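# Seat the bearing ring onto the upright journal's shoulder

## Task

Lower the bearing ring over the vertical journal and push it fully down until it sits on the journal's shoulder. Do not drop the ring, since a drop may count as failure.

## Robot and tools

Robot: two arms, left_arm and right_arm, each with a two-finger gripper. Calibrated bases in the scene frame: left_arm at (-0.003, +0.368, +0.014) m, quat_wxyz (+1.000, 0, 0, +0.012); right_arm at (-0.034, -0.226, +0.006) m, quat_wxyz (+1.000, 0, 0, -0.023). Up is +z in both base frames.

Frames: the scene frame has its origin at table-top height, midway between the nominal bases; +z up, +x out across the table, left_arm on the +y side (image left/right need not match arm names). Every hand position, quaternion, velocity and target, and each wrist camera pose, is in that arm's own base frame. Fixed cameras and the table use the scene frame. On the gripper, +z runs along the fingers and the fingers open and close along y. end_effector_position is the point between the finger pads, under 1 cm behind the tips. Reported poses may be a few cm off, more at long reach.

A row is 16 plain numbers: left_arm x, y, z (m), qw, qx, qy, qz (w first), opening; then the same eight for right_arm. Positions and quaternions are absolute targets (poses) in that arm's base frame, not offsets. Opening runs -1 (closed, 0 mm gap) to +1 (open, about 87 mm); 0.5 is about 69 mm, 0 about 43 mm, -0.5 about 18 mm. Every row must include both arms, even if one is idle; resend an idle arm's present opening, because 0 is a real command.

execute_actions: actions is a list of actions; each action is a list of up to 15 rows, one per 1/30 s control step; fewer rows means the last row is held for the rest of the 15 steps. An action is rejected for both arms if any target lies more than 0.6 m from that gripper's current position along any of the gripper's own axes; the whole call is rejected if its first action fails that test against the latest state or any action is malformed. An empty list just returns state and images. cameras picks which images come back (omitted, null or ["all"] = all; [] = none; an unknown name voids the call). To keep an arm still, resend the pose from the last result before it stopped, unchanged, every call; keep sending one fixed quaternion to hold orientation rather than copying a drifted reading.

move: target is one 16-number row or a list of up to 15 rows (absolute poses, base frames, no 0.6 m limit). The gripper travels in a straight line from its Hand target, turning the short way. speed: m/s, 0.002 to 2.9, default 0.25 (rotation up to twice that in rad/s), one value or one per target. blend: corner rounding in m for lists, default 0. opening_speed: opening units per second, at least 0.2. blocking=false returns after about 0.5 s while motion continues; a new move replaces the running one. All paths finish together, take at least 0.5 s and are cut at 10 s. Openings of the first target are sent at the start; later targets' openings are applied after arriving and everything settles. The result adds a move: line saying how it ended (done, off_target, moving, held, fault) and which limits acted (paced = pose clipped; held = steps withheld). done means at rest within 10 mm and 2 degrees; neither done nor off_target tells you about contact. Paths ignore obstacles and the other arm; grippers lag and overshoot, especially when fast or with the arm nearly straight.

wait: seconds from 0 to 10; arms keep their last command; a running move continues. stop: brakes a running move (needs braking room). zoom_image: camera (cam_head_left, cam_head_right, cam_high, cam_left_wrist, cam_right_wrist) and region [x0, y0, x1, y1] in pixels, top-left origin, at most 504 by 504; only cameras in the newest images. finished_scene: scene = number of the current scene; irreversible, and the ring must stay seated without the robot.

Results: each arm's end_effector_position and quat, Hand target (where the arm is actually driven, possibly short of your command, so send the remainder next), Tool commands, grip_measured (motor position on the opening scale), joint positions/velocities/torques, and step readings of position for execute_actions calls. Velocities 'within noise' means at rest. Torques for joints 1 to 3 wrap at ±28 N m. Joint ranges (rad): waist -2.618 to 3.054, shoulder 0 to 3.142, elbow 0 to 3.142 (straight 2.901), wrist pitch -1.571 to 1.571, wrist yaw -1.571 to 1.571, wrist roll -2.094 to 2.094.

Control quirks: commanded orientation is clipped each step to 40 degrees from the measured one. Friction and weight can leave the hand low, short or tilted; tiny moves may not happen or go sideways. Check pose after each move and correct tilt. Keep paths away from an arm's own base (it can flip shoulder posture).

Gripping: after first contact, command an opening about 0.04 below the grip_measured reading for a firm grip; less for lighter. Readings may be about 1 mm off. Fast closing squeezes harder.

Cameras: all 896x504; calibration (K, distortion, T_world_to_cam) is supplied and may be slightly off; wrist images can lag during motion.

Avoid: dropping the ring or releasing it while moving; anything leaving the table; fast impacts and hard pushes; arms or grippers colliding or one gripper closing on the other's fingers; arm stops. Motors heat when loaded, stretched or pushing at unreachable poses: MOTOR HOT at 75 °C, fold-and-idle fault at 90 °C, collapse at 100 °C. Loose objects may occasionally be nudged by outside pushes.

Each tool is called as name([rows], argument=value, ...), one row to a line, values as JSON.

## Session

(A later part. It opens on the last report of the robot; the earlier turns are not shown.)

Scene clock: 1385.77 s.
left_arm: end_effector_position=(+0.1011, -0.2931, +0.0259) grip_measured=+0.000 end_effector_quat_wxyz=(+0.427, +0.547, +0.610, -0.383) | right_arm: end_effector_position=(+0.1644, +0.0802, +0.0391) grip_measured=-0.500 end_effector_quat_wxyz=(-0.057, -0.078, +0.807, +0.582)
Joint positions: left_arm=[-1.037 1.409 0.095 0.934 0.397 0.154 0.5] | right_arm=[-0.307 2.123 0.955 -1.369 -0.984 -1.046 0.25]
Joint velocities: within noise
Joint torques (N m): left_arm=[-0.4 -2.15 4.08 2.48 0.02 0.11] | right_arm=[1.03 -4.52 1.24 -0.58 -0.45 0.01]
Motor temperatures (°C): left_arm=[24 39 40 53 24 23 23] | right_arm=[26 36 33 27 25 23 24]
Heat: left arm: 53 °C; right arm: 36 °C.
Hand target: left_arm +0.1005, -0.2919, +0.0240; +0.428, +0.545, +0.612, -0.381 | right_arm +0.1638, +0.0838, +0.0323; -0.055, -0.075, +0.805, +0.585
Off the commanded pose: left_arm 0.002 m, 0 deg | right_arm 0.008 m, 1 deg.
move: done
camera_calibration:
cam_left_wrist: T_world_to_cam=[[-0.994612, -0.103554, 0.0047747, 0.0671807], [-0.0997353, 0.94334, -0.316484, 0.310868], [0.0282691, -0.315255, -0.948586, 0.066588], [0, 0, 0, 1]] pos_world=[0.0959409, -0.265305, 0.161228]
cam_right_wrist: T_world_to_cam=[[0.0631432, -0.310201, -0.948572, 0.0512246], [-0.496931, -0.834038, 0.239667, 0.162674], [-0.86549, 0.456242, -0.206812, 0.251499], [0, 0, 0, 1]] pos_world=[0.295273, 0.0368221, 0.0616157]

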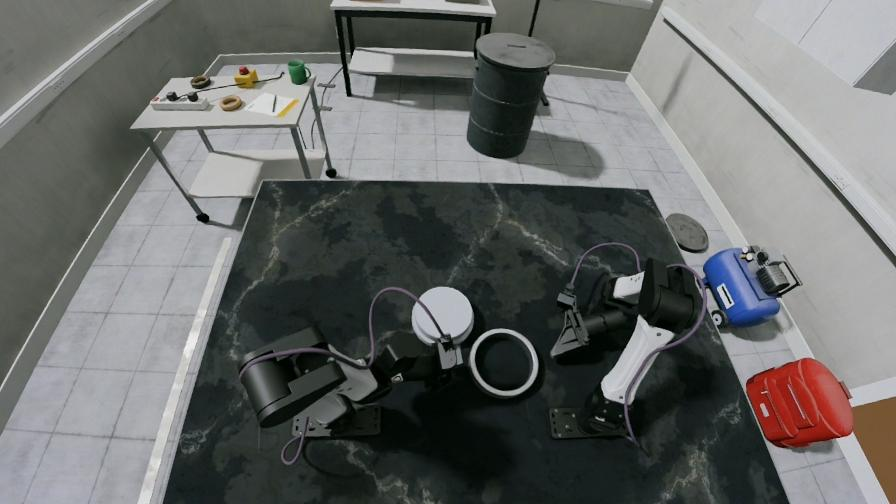

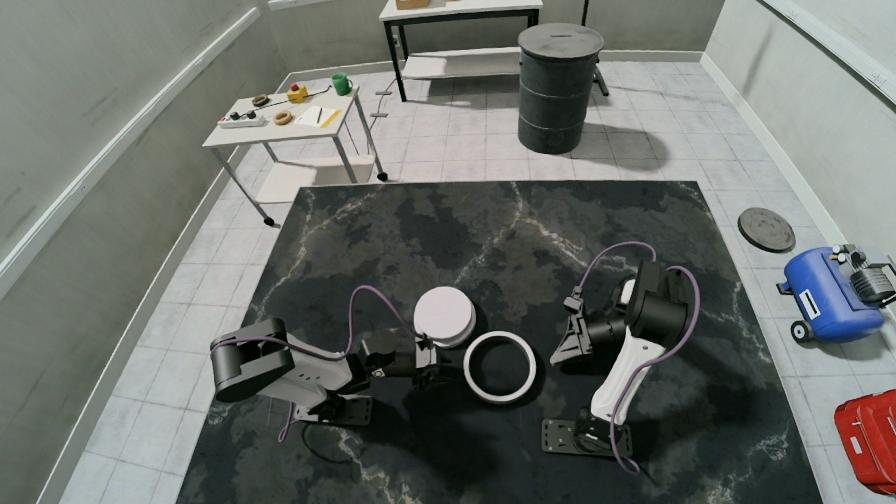

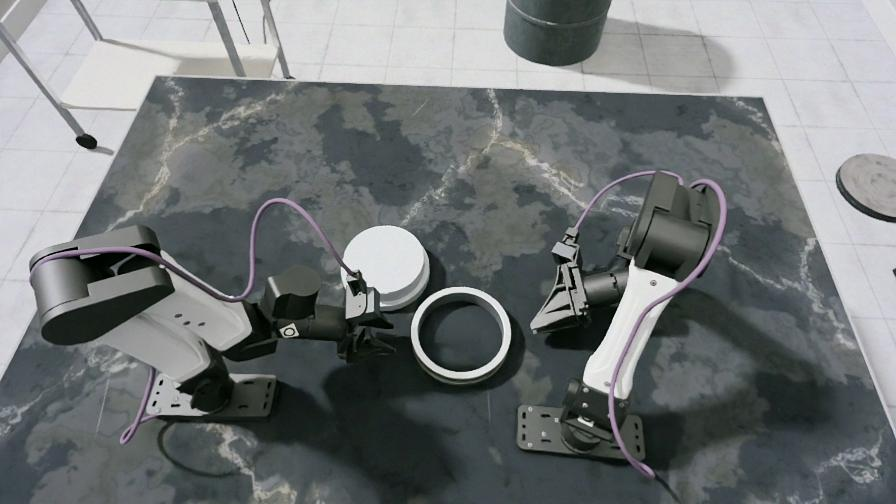

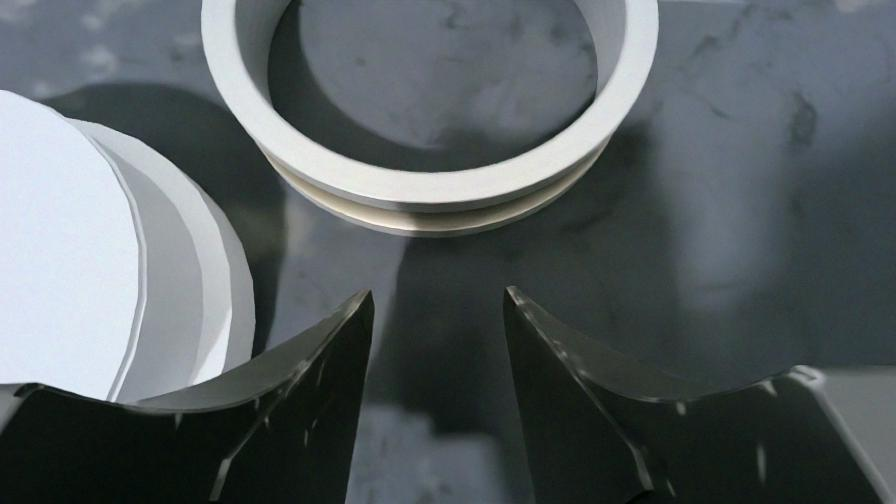

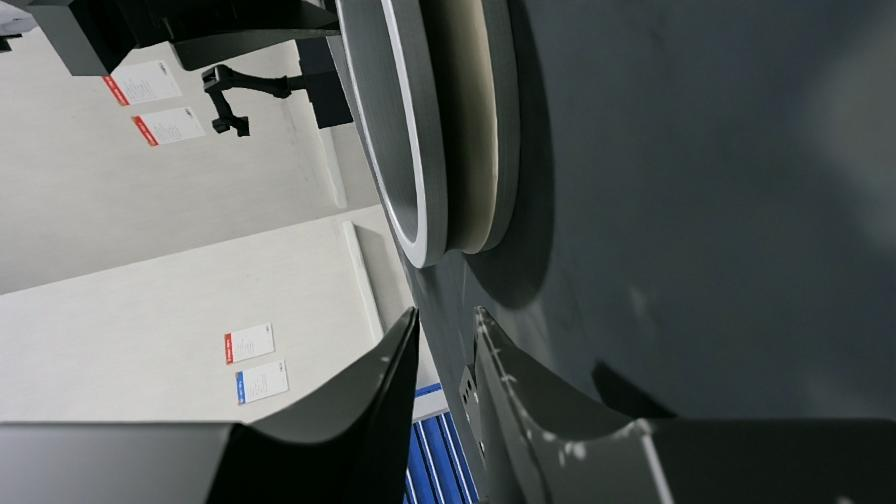

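move([
  [0.1015,-0.302,0.017,0.4283,0.5449,0.6116,-0.3816,0,0.163,0.096,0.030,-0.0543,-0.0747,0.8056,0.5852,-0.5],
  [0.1045,-0.324,0.017,0.4283,0.5449,0.6116,-0.3816,0,0.1585,0.118,0.030,-0.0543,-0.0747,0.8056,0.5852,-0.5],
], speed=0.05)

zoom_image(camera="cam_high", region=[300, 200, 620, 420])

Scene clock: 1393.07 s.
left_arm: end_effector_position=(+0.1012, -0.3170, +0.0120) grip_measured=+0.000 end_effector_quat_wxyz=(+0.418, +0.549, +0.616, -0.380) | right_arm: end_effector_position=(+0.1584, +0.1142, +0.0361) grip_measured=-0.500 end_effector_quat_wxyz=(-0.065, -0.069, +0.806, +0.585)
Joint positions: left_arm=[-1.101 1.605 0.169 1.043 0.339 0.128 0.5] | right_arm=[-0.178 2.071 0.87 -1.215 -1.088 -0.881 0.25]
Joint velocities: within noise
Joint torques (N m): left_arm=[-0.51 -3.28 5.85 2.49 0 0.11] | right_arm=[1.37 -5.45 1.06 -0.26 -0.52 0.03]
Motor temperatures (°C): left_arm=[24 38 39 53 24 23 23] | right_arm=[26 36 32 26 25 23 24]
Heat: left arm: 53 °C; right arm: 36 °C.
Hand target: left_arm +0.1044, -0.3238, +0.0172; +0.428, +0.545, +0.612, -0.382 | right_arm +0.1585, +0.1177, +0.0304; -0.055, -0.075, +0.805, +0.586
Off the commanded pose: left_arm 0.009 m, 1 deg | right_arm 0.007 m, 1 deg.
move: done
camera_calibration:
cam_left_wrist: T_world_to_cam=[[-0.994576, -0.103102, 0.0137129, 0.0648507], [-0.10252, 0.949544, -0.296404, 0.33109], [0.0175388, -0.296203, -0.954964, 0.0531714], [0, 0, 0, 1]] pos_world=[0.0975099, -0.291949, 0.148024]
cam_right_wrist: T_world_to_cam=[[0.0404212, -0.307569, -0.950667, 0.0626687], [-0.495112, -0.832588, 0.248316, 0.187972], [-0.867889, 0.460649, -0.185935, 0.229356], [0, 0, 0, 1]] pos_world=[0.289589, 0.0701259, 0.0555459]

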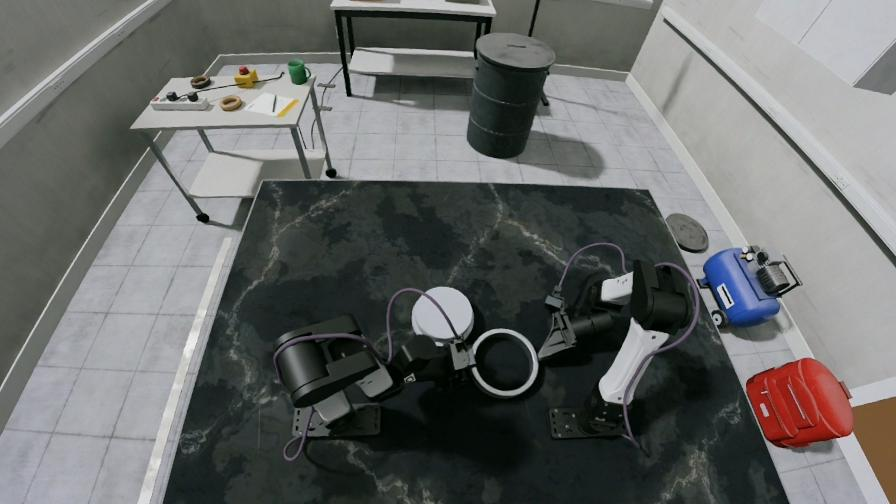

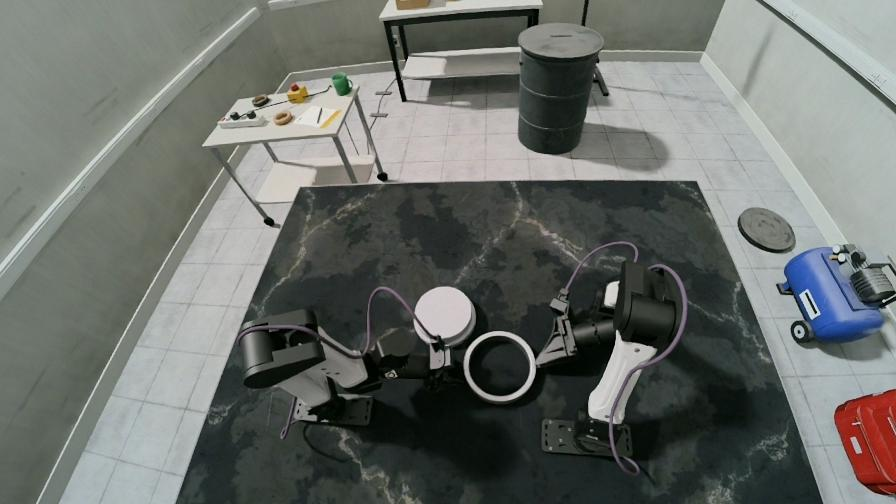

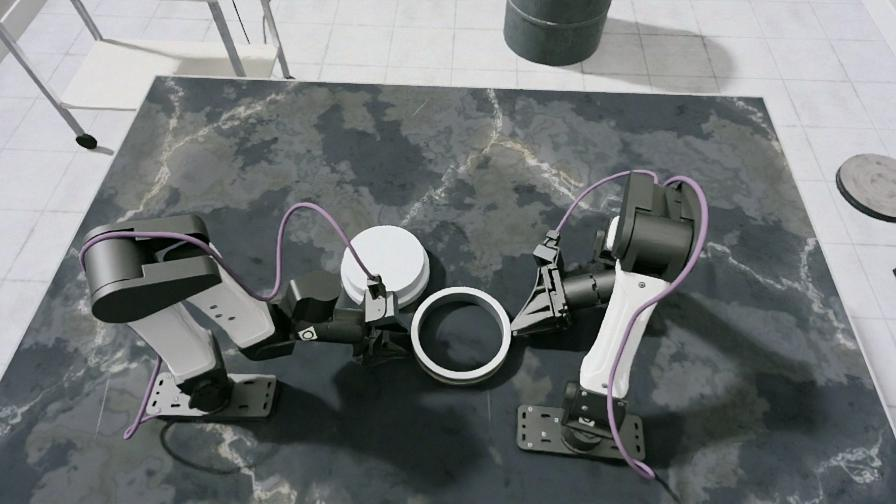

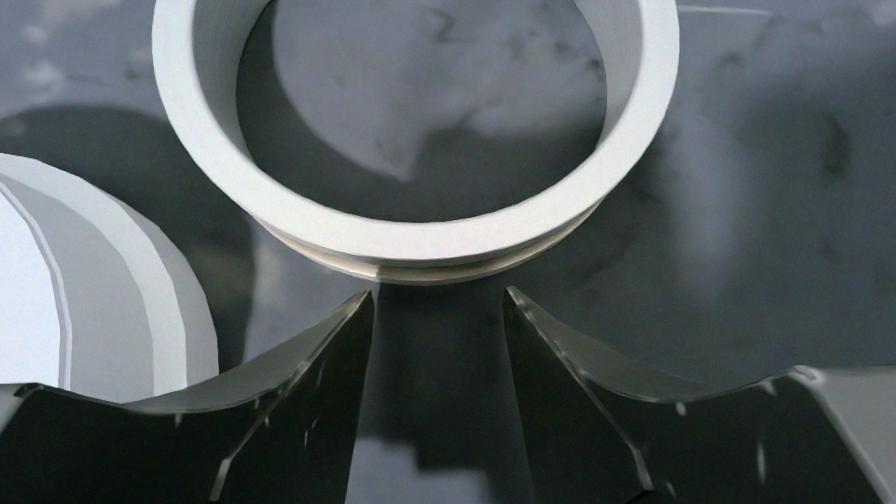

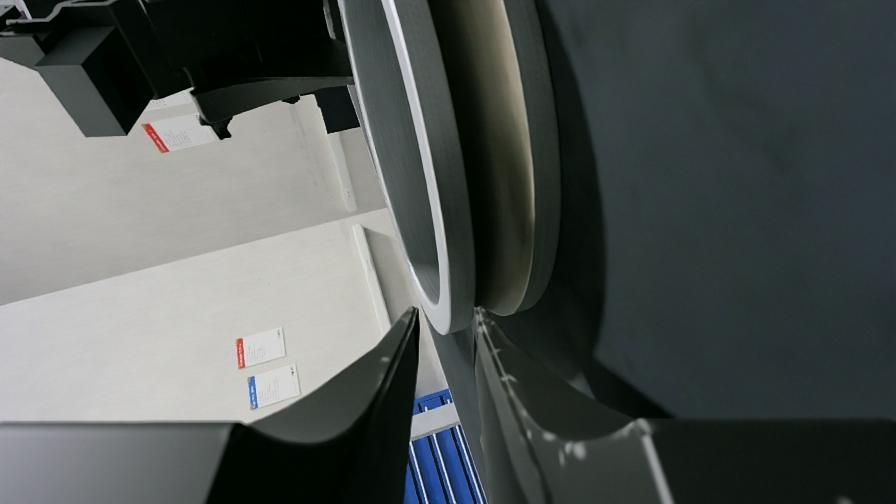

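Scaled by 1.575 from the camera's 896x504 image, which has a finer 1280x720 frame.

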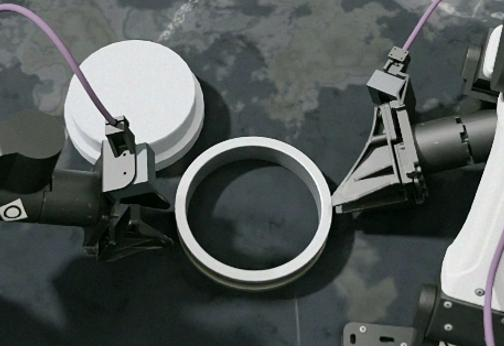

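move([
  [0.103,-0.316,0.023,0.4283,0.5449,0.6116,-0.3816,0,0.1585,0.117,0.024,-0.0543,-0.0747,0.8056,0.5852,-0.5],
  [0.106,-0.334,0.023,0.4283,0.5449,0.6116,-0.3816,0,0.157,0.127,0.024,-0.0543,-0.0747,0.8056,0.5852,-0.5],
], speed=0.05)

zoom_image(camera="cam_high", region=[300, 200, 620, 420])

Scene clock: 1399.17 s.
left_arm: end_effector_position=(+0.1033, -0.3261, +0.0177) grip_measured=+0.000 end_effector_quat_wxyz=(+0.420, +0.548, +0.616, -0.379) | right_arm: end_effector_position=(+0.1587, +0.1219, +0.0304) grip_measured=-0.500 end_effector_quat_wxyz=(-0.059, -0.074, +0.808, +0.581)
Joint positions: left_arm=[-1.115 1.593 0.207 0.997 0.322 0.122 0.5] | right_arm=[-0.144 2.059 0.847 -1.138 -1.108 -0.826 0.25]
Joint velocities: within noise
Joint torques (N m): left_arm=[-0.59 -3.56 6.6 2.4 0.01 0.12] | right_arm=[1.7 -4.53 0.8 -0.16 -0.56 0.04]
Motor temperatures (°C): left_arm=[24 38 38 53 24 23 23] | right_arm=[26 36 32 26 25 22 24]
Heat: left arm: 53 °C; right arm: 36 °C.
Hand target: left_arm +0.1059, -0.3337, +0.0232; +0.428, +0.545, +0.612, -0.382 | right_arm +0.1568, +0.1266, +0.0245; -0.055, -0.075, +0.805, +0.586
Off the commanded pose: left_arm 0.010 m, 1 deg | right_arm 0.008 m, 1 deg.
move: done
camera_calibration:
cam_left_wrist: T_world_to_cam=[[-0.994222, -0.106692, 0.0118347, 0.0647378], [-0.10535, 0.948618, -0.29837, 0.341592], [0.0206069, -0.297892, -0.954377, 0.0549777], [0, 0, 0, 1]] pos_world=[0.0992173, -0.300756, 0.153624]
cam_right_wrist: T_world_to_cam=[[0.0559859, -0.314088, -0.947742, 0.0578178], [-0.497799, -0.831615, 0.246196, 0.196268], [-0.865483, 0.458002, -0.202911, 0.22544], [0, 0, 0, 1]] pos_world=[0.28958, 0.0781277, 0.0522201]

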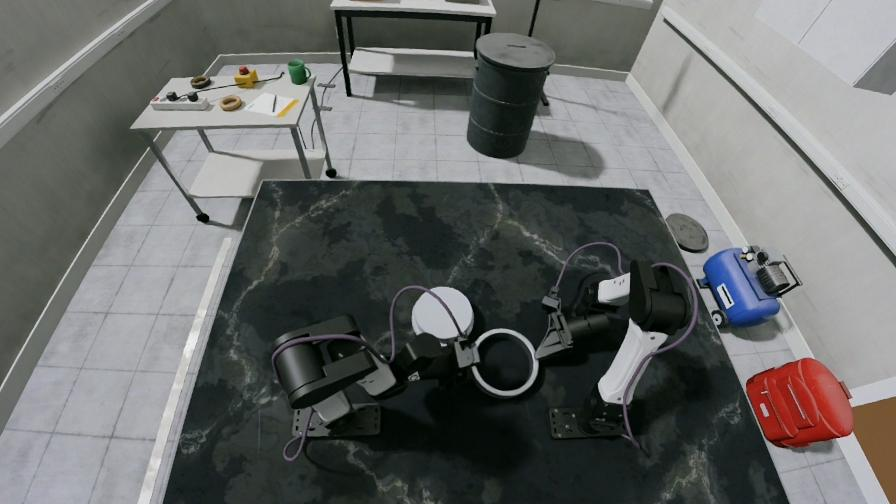

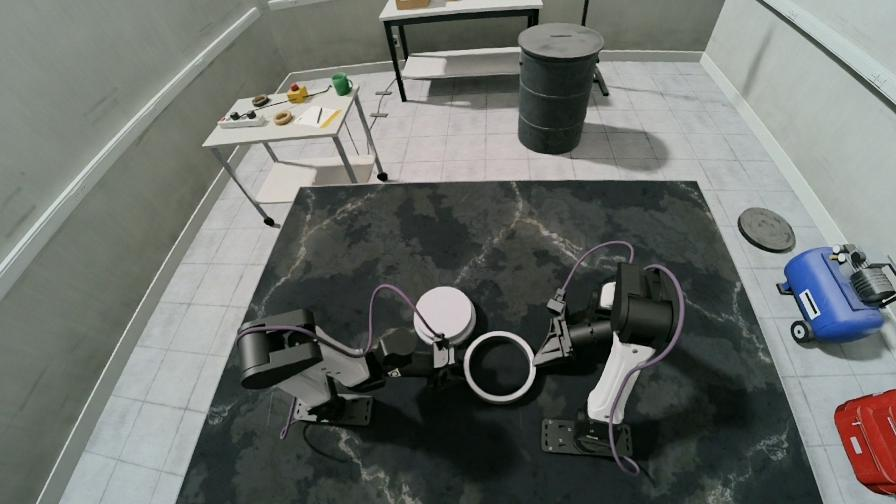

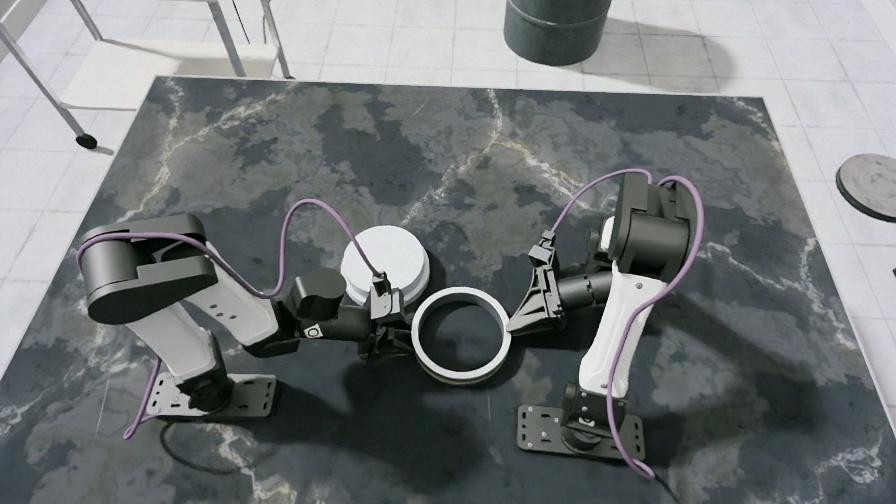

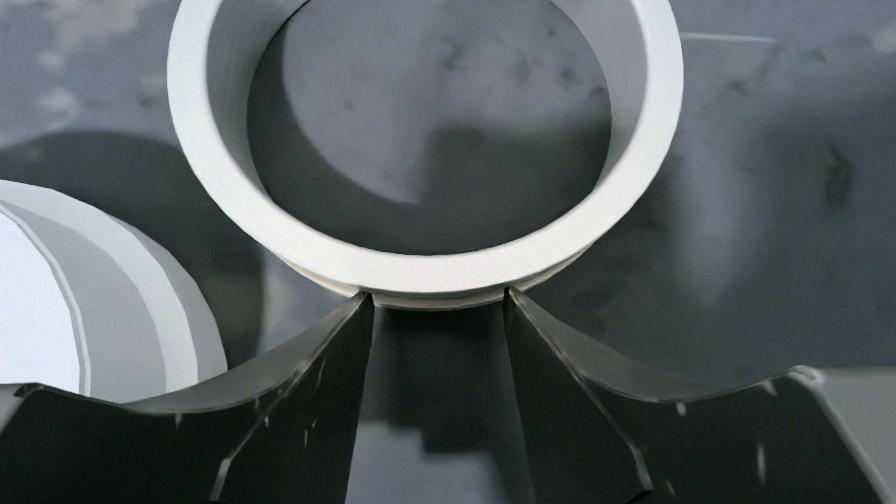

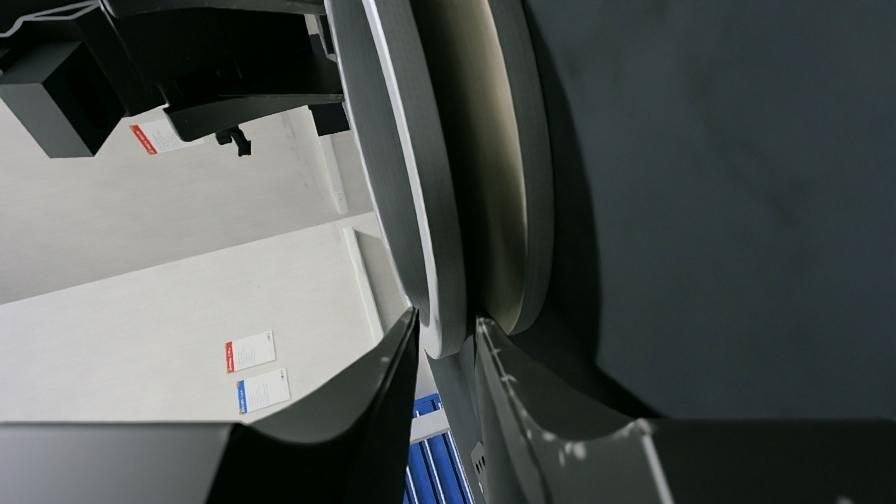

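Scaled by 1.575 from the camera's 896x504 image, which has a finer 1280x720 frame.

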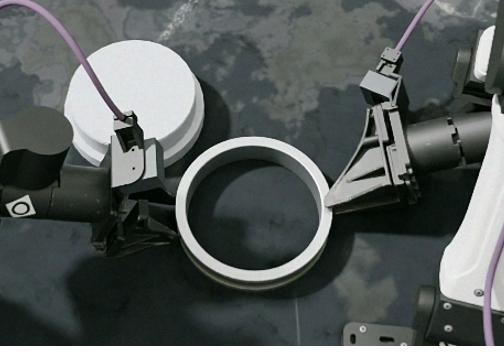

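zoom_image(camera="cam_left_wrist", region=[320, 230, 560, 365])

zoom_image(camera="cam_right_wrist", region=[370, 230, 610, 365])

Scaled by 2.100 from the camera's 896x504 image, which has a finer 1280x720 frame.

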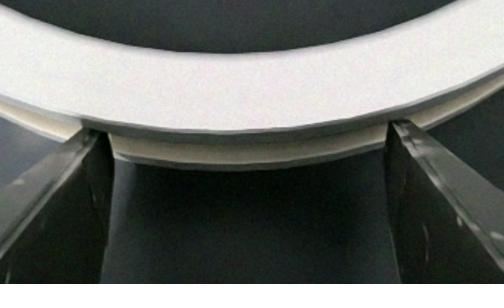

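Scaled by 2.100 from the camera's 896x504 image, which has a finer 1280x720 frame.

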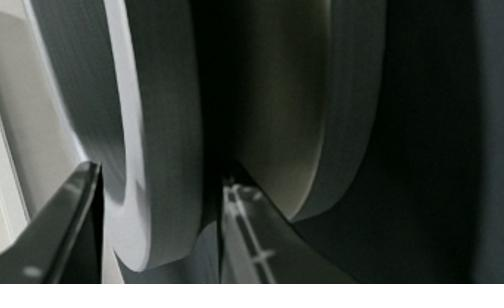

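move(target=[0.108,-0.346,0.025,0.4283,0.5449,0.6116,-0.3816,0,0.155,0.138,0.024,-0.0543,-0.0747,0.8056,0.5852,-0.5], speed=0.04, cameras=["cam_high","cam_left_wrist","cam_right_wrist"])

zoom_image(camera="cam_left_wrist", region=[320, 230, 560, 365])

zoom_image(camera="cam_right_wrist", region=[370, 230, 610, 365])

Scene clock: 1407.67 s.
left_arm: end_effector_position=(+0.1045, -0.3279, +0.0118) grip_measured=+0.000 end_effector_quat_wxyz=(+0.411, +0.549, +0.626, -0.370) | right_arm: end_effector_position=(+0.1579, +0.1264, +0.0260) grip_measured=-0.499 end_effector_quat_wxyz=(-0.064, -0.066, +0.813, +0.574)
Joint positions: left_arm=[-1.123 1.608 0.23 0.961 0.303 0.119 0.5] | right_arm=[-0.123 2.047 0.825 -1.072 -1.112 -0.747 0.25]
Joint velocities: within noise
Joint torques (N m): left_arm=[-1.21 -3.36 8.69 2.54 0.06 0.08] | right_arm=[3.93 -5.7 0.16 -0.04 -0.82 0.07]
Motor temperatures (°C): left_arm=[24 38 38 53 24 23 23] | right_arm=[26 36 32 26 25 22 24]
Heat: left arm: 53 °C; right arm: 36 °C.
Hand target: left_arm +0.1075, -0.3448, +0.0258; +0.428, +0.545, +0.612, -0.382 | right_arm +0.1546, +0.1368, +0.0247; -0.055, -0.075, +0.805, +0.586
Off the commanded pose: left_arm 0.023 m, 3 deg | right_arm 0.012 m, 2 deg.
move: off_target (left_arm, right_arm)
camera_calibration:
cam_left_wrist: T_world_to_cam=[[-0.992939, -0.117339, 0.0174127, 0.0621212], [-0.117676, 0.955814, -0.269393, 0.344974], [0.0149669, -0.26954, -0.962873, 0.0588491], [0, 0, 0, 1]] pos_world=[0.101397, -0.306579, 0.148516]
cam_right_wrist: T_world_to_cam=[[0.0383008, -0.332204, -0.94243, 0.0600721], [-0.499749, -0.823072, 0.269821, 0.199385], [-0.865323, 0.460644, -0.197543, 0.221251], [0, 0, 0, 1]] pos_world=[0.288795, 0.0821465, 0.0465221]
Images, in order (width x height): cam_high 896x504, cam_left_wrist 896x504, cam_right_wrist 896x504.

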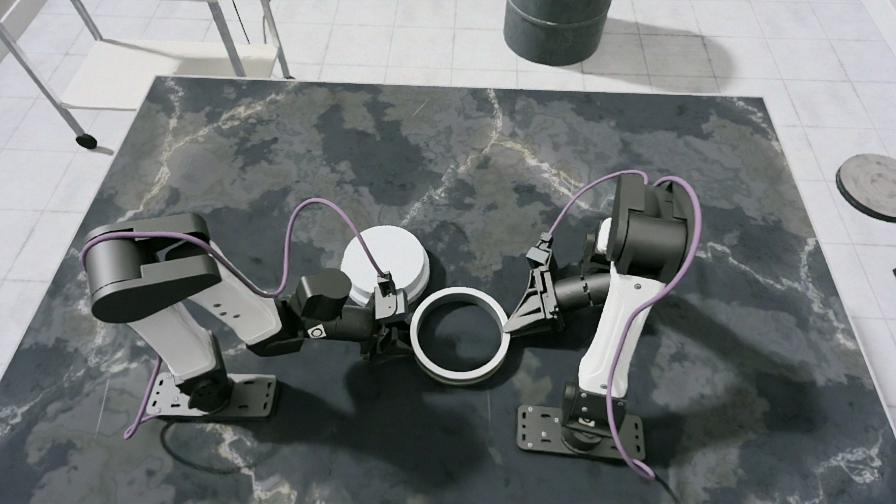

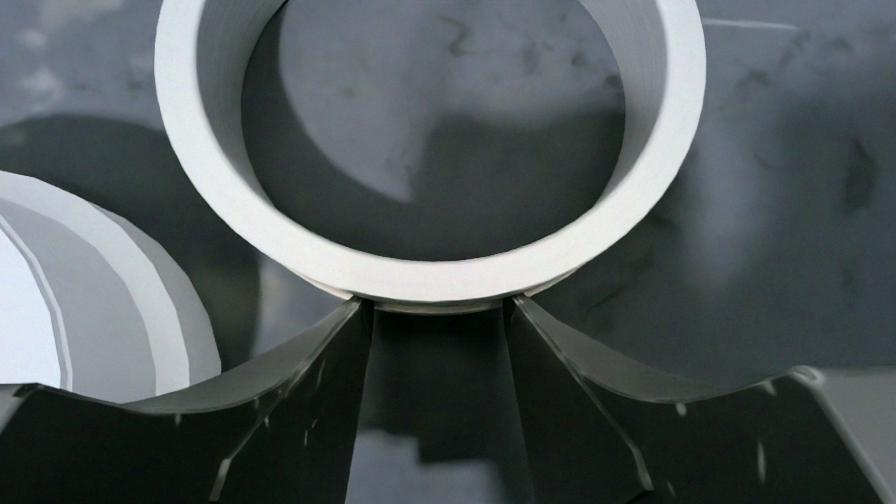

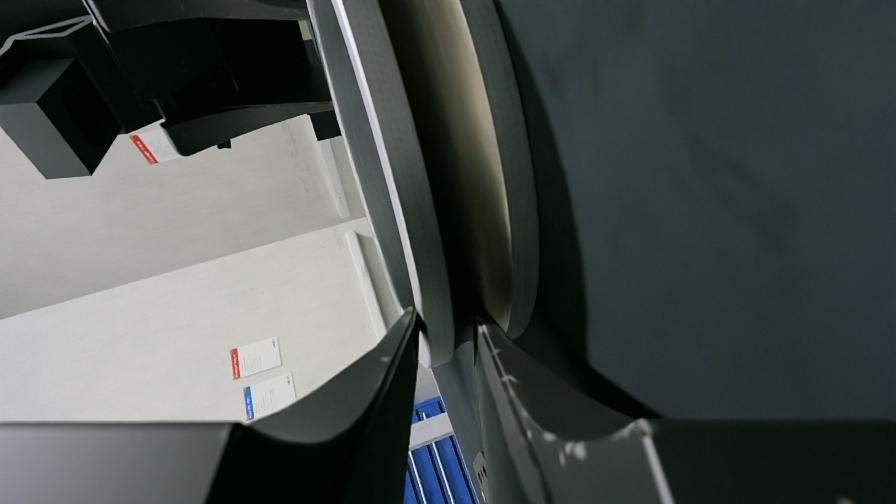

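Scaled by 2.100 from the camera's 896x504 image, which has a finer 1280x720 frame.

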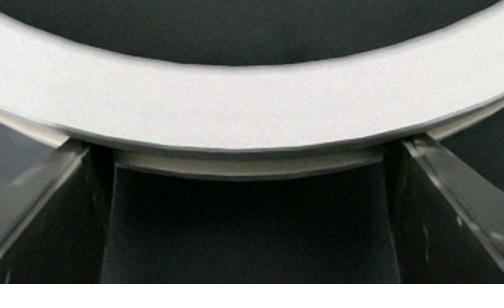

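Scaled by 2.100 from the camera's 896x504 image, which has a finer 1280x720 frame.

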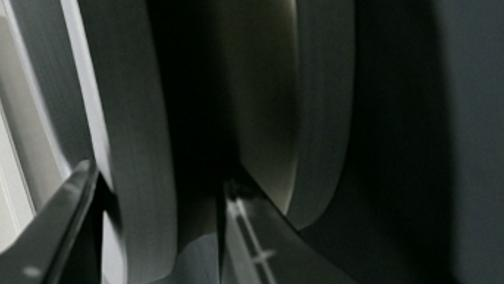

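move(target=[0.1095,-0.356,0.040,0.4283,0.5449,0.6116,-0.3816,0,0.1535,0.148,0.028,-0.0543,-0.0747,0.8056,0.5852,-0.5], speed=0.04, cameras=["cam_high","cam_left_wrist","cam_right_wrist"])

zoom_image(camera="cam_left_wrist", region=[320, 230, 560, 365])

zoom_image(camera="cam_right_wrist", region=[370, 230, 610, 365])

Scene clock: 1412.53 s.
left_arm: end_effector_position=(+0.1041, -0.3261, +0.0113) grip_measured=+0.000 end_effector_quat_wxyz=(+0.392, +0.554, +0.641, -0.357) | right_arm: end_effector_position=(+0.1573, +0.1299, +0.0262) grip_measured=-0.499 end_effector_quat_wxyz=(-0.062, -0.067, +0.820, +0.565)
Joint positions: left_arm=[-1.13 1.551 0.266 0.812 0.288 0.119 0.5] | right_arm=[-0.103 2.006 0.805 -1.023 -1.108 -0.68 0.251]
Joint velocities: within noise
Joint torques (N m): left_arm=[-1.73 -4.67 10.54 2.82 0.11 0.03] | right_arm=[5.67 -5.59 0.05 0.05 -1.09 0.05]
Motor temperatures (°C): left_arm=[24 38 38 52 24 23 23] | right_arm=[26 36 32 26 25 22 24]
Heat: left arm: 52 °C; right arm: 36 °C.
Hand target: left_arm +0.1082, -0.3529, +0.0416; +0.428, +0.545, +0.612, -0.382 | right_arm +0.1526, +0.1454, +0.0289; -0.056, -0.076, +0.805, +0.586
Off the commanded pose: left_arm 0.042 m, 6 deg | right_arm 0.019 m, 3 deg.
move: off_target (left_arm, right_arm)
camera_calibration:
cam_left_wrist: T_world_to_cam=[[-0.991606, -0.125946, 0.0292353, 0.0589138], [-0.12929, 0.967756, -0.216176, 0.347637], [-0.00106616, -0.218142, -0.975917, 0.0773437], [0, 0, 0, 1]] pos_world=[0.103448, -0.312136, 0.148909]
cam_right_wrist: T_world_to_cam=[[0.0441523, -0.353812, -0.934274, 0.0631273], [-0.501603, -0.816613, 0.285548, 0.200908], [-0.863971, 0.456027, -0.213528, 0.220034], [0, 0, 0, 1]] pos_world=[0.288092, 0.0860584, 0.0485926]
Images, in order (width x height): cam_high 896x504, cam_left_wrist 896x504, cam_right_wrist 896x504.

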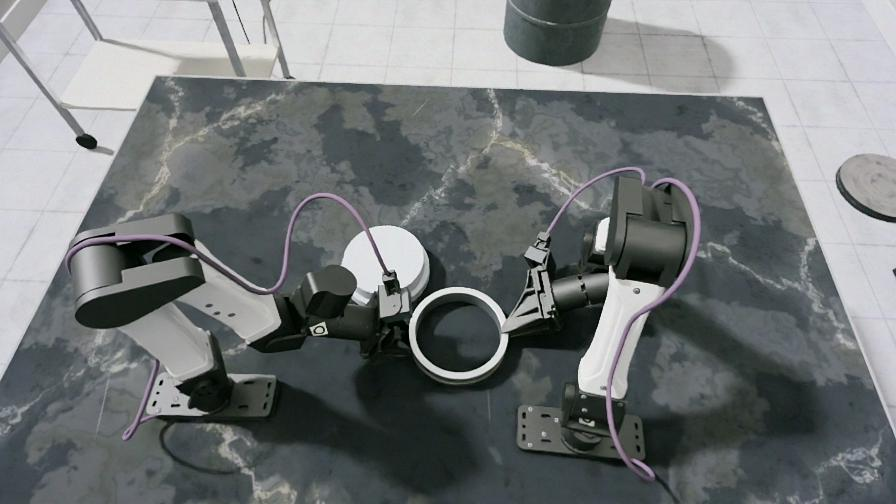

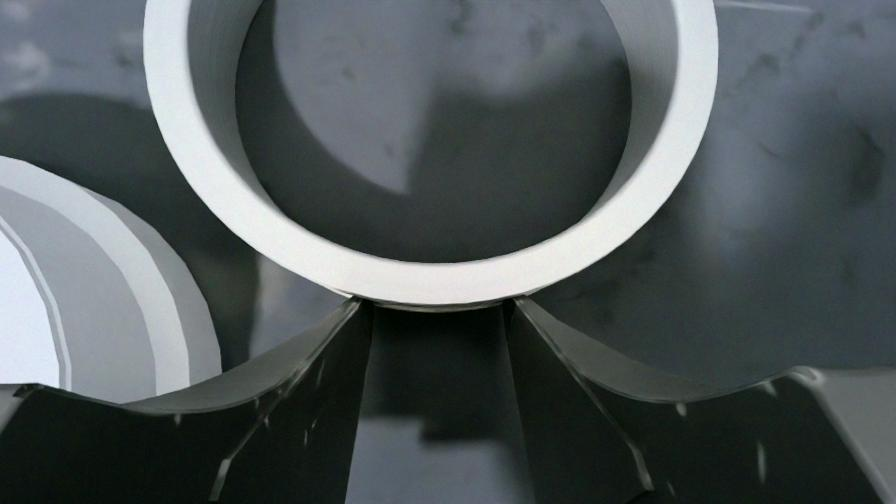

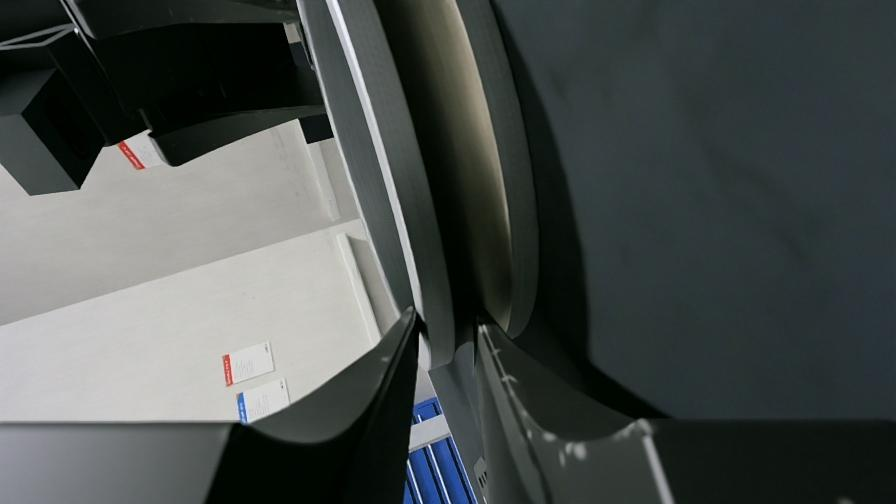

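Scaled by 2.100 from the camera's 896x504 image, which has a finer 1280x720 frame.

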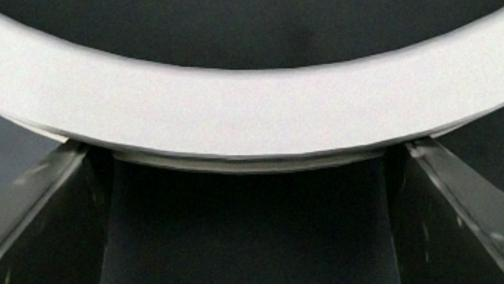

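Scaled by 2.100 from the camera's 896x504 image, which has a finer 1280x720 frame.

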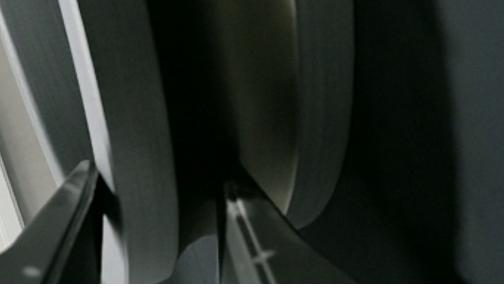

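move(target=[0.1095,-0.356,0.045,0.4898,0.5020,0.5635,-0.4364,0,0.1535,0.150,0.042,-0.0582,-0.0717,0.7738,0.6265,-0.5], speed=0.04, cameras=["cam_high","cam_left_wrist","cam_right_wrist"])

zoom_image(camera="cam_high", region=[300, 200, 620, 420])

zoom_image(camera="cam_left_wrist", region=[320, 230, 560, 365])

zoom_image(camera="cam_right_wrist", region=[370, 230, 610, 365])

Scene clock: 1427.00 s.
left_arm: end_effector_position=(+0.1039, -0.3260, +0.0112) grip_measured=+0.001 end_effector_quat_wxyz=(+0.445, +0.519, +0.610, -0.400) | right_arm: end_effector_position=(+0.1568, +0.1297, +0.0272) grip_measured=-0.499 end_effector_quat_wxyz=(-0.049, -0.103, +0.805, +0.583)
Joint positions: left_arm=[-1.113 1.787 0.147 1.338 0.31 0.067 0.5] | right_arm=[-0.102 2.053 0.838 -1.104 -1.125 -0.843 0.251]
Joint velocities: within noise
Joint torques (N m): left_arm=[-0.9 -3.58 8.21 3.58 0.29 -0.03] | right_arm=[3.99 -3.55 1.22 -0.98 -1.47 -0.11]
Motor temperatures (°C): left_arm=[24 39 41 54 24 23 23] | right_arm=[26 37 31 25 26 22 24]
Heat: left arm: 54 °C; right arm: 37 °C.
Hand target: left_arm +0.1082, -0.3522, +0.0456; +0.488, +0.504, +0.565, -0.435 | right_arm +0.1543, +0.1463, +0.0410; -0.058, -0.069, +0.777, +0.622
Off the commanded pose: left_arm 0.046 m, 9 deg | right_arm 0.025 m, 7 deg.
move: off_target (left_arm, right_arm)
camera_calibration:
cam_left_wrist: T_world_to_cam=[[-0.990254, -0.135696, 0.0313504, 0.0553002], [-0.137516, 0.917057, -0.374295, 0.333496], [0.0220403, -0.374958, -0.92678, 0.0232894], [0, 0, 0, 1]] pos_world=[0.100109, -0.289598, 0.144676]
cam_right_wrist: T_world_to_cam=[[0.113257, -0.29997, -0.947202, 0.0465273], [-0.479084, -0.851675, 0.212433, 0.203197], [-0.870432, 0.42973, -0.240169, 0.225111], [0, 0, 0, 1]] pos_world=[0.288023, 0.0902775, 0.0549696]
Images, in order (width x height): cam_high 896x504, cam_left_wrist 896x504, cam_right_wrist 896x504.

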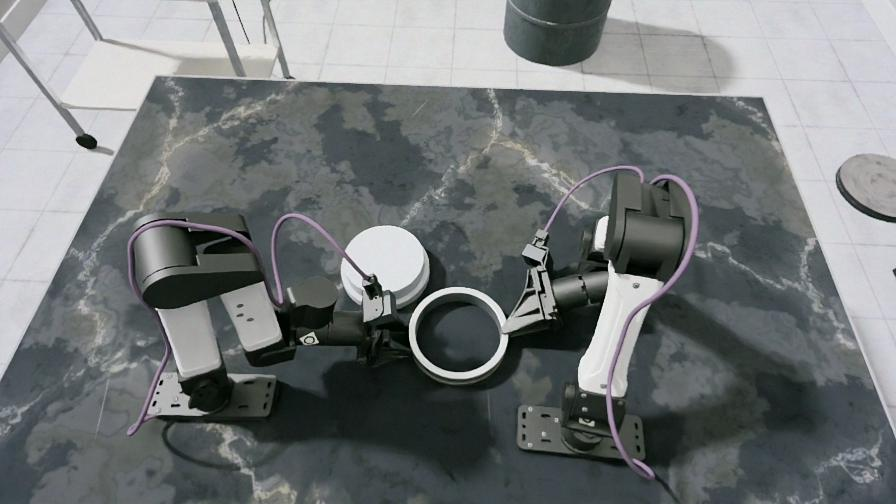

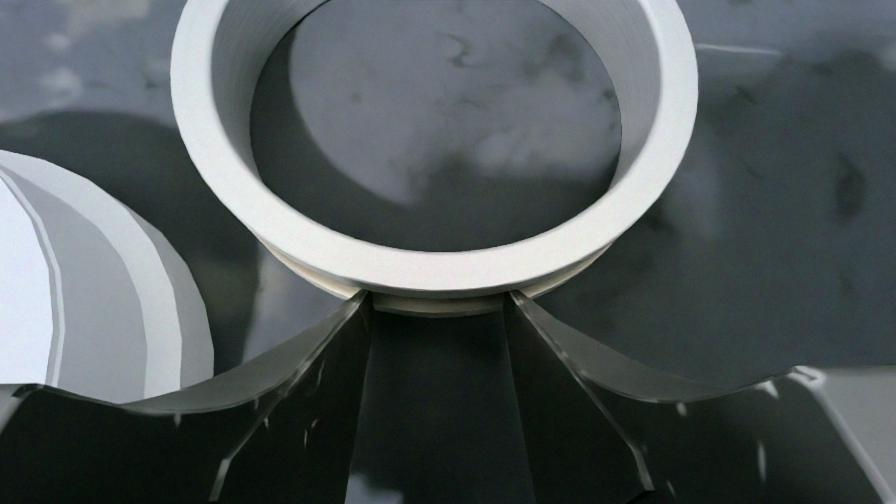

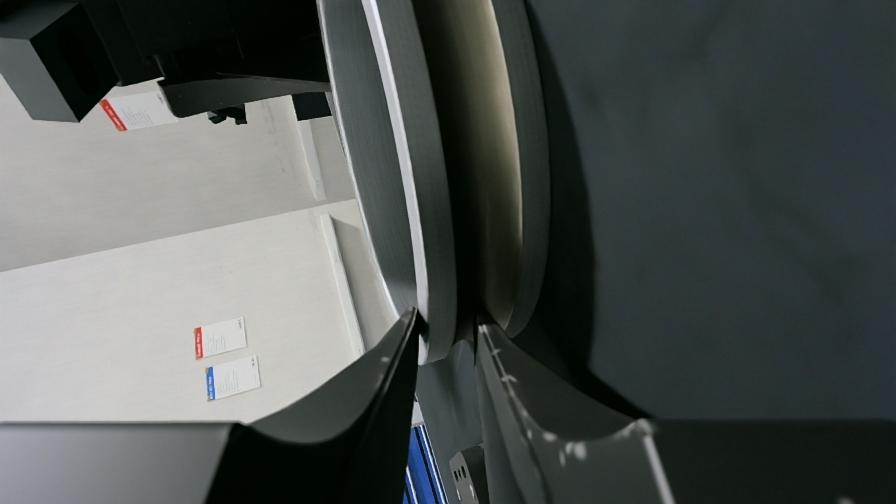

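Scaled by 1.575 from the camera's 896x504 image, which has a finer 1280x720 frame.

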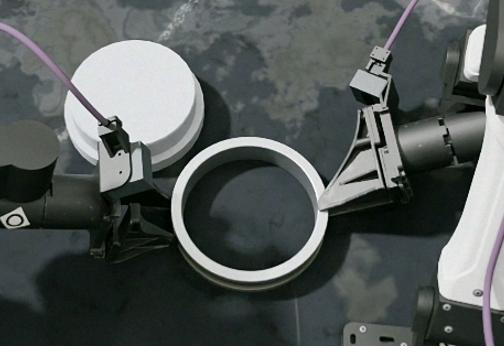

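Scaled by 2.100 from the camera's 896x504 image, which has a finer 1280x720 frame.

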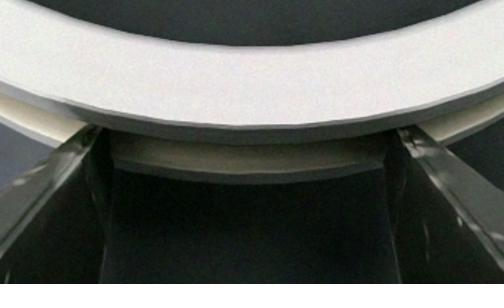

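Scaled by 2.100 from the camera's 896x504 image, which has a finer 1280x720 frame.

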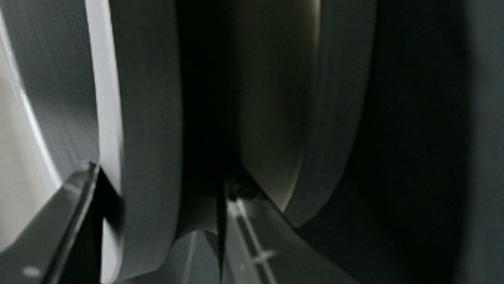

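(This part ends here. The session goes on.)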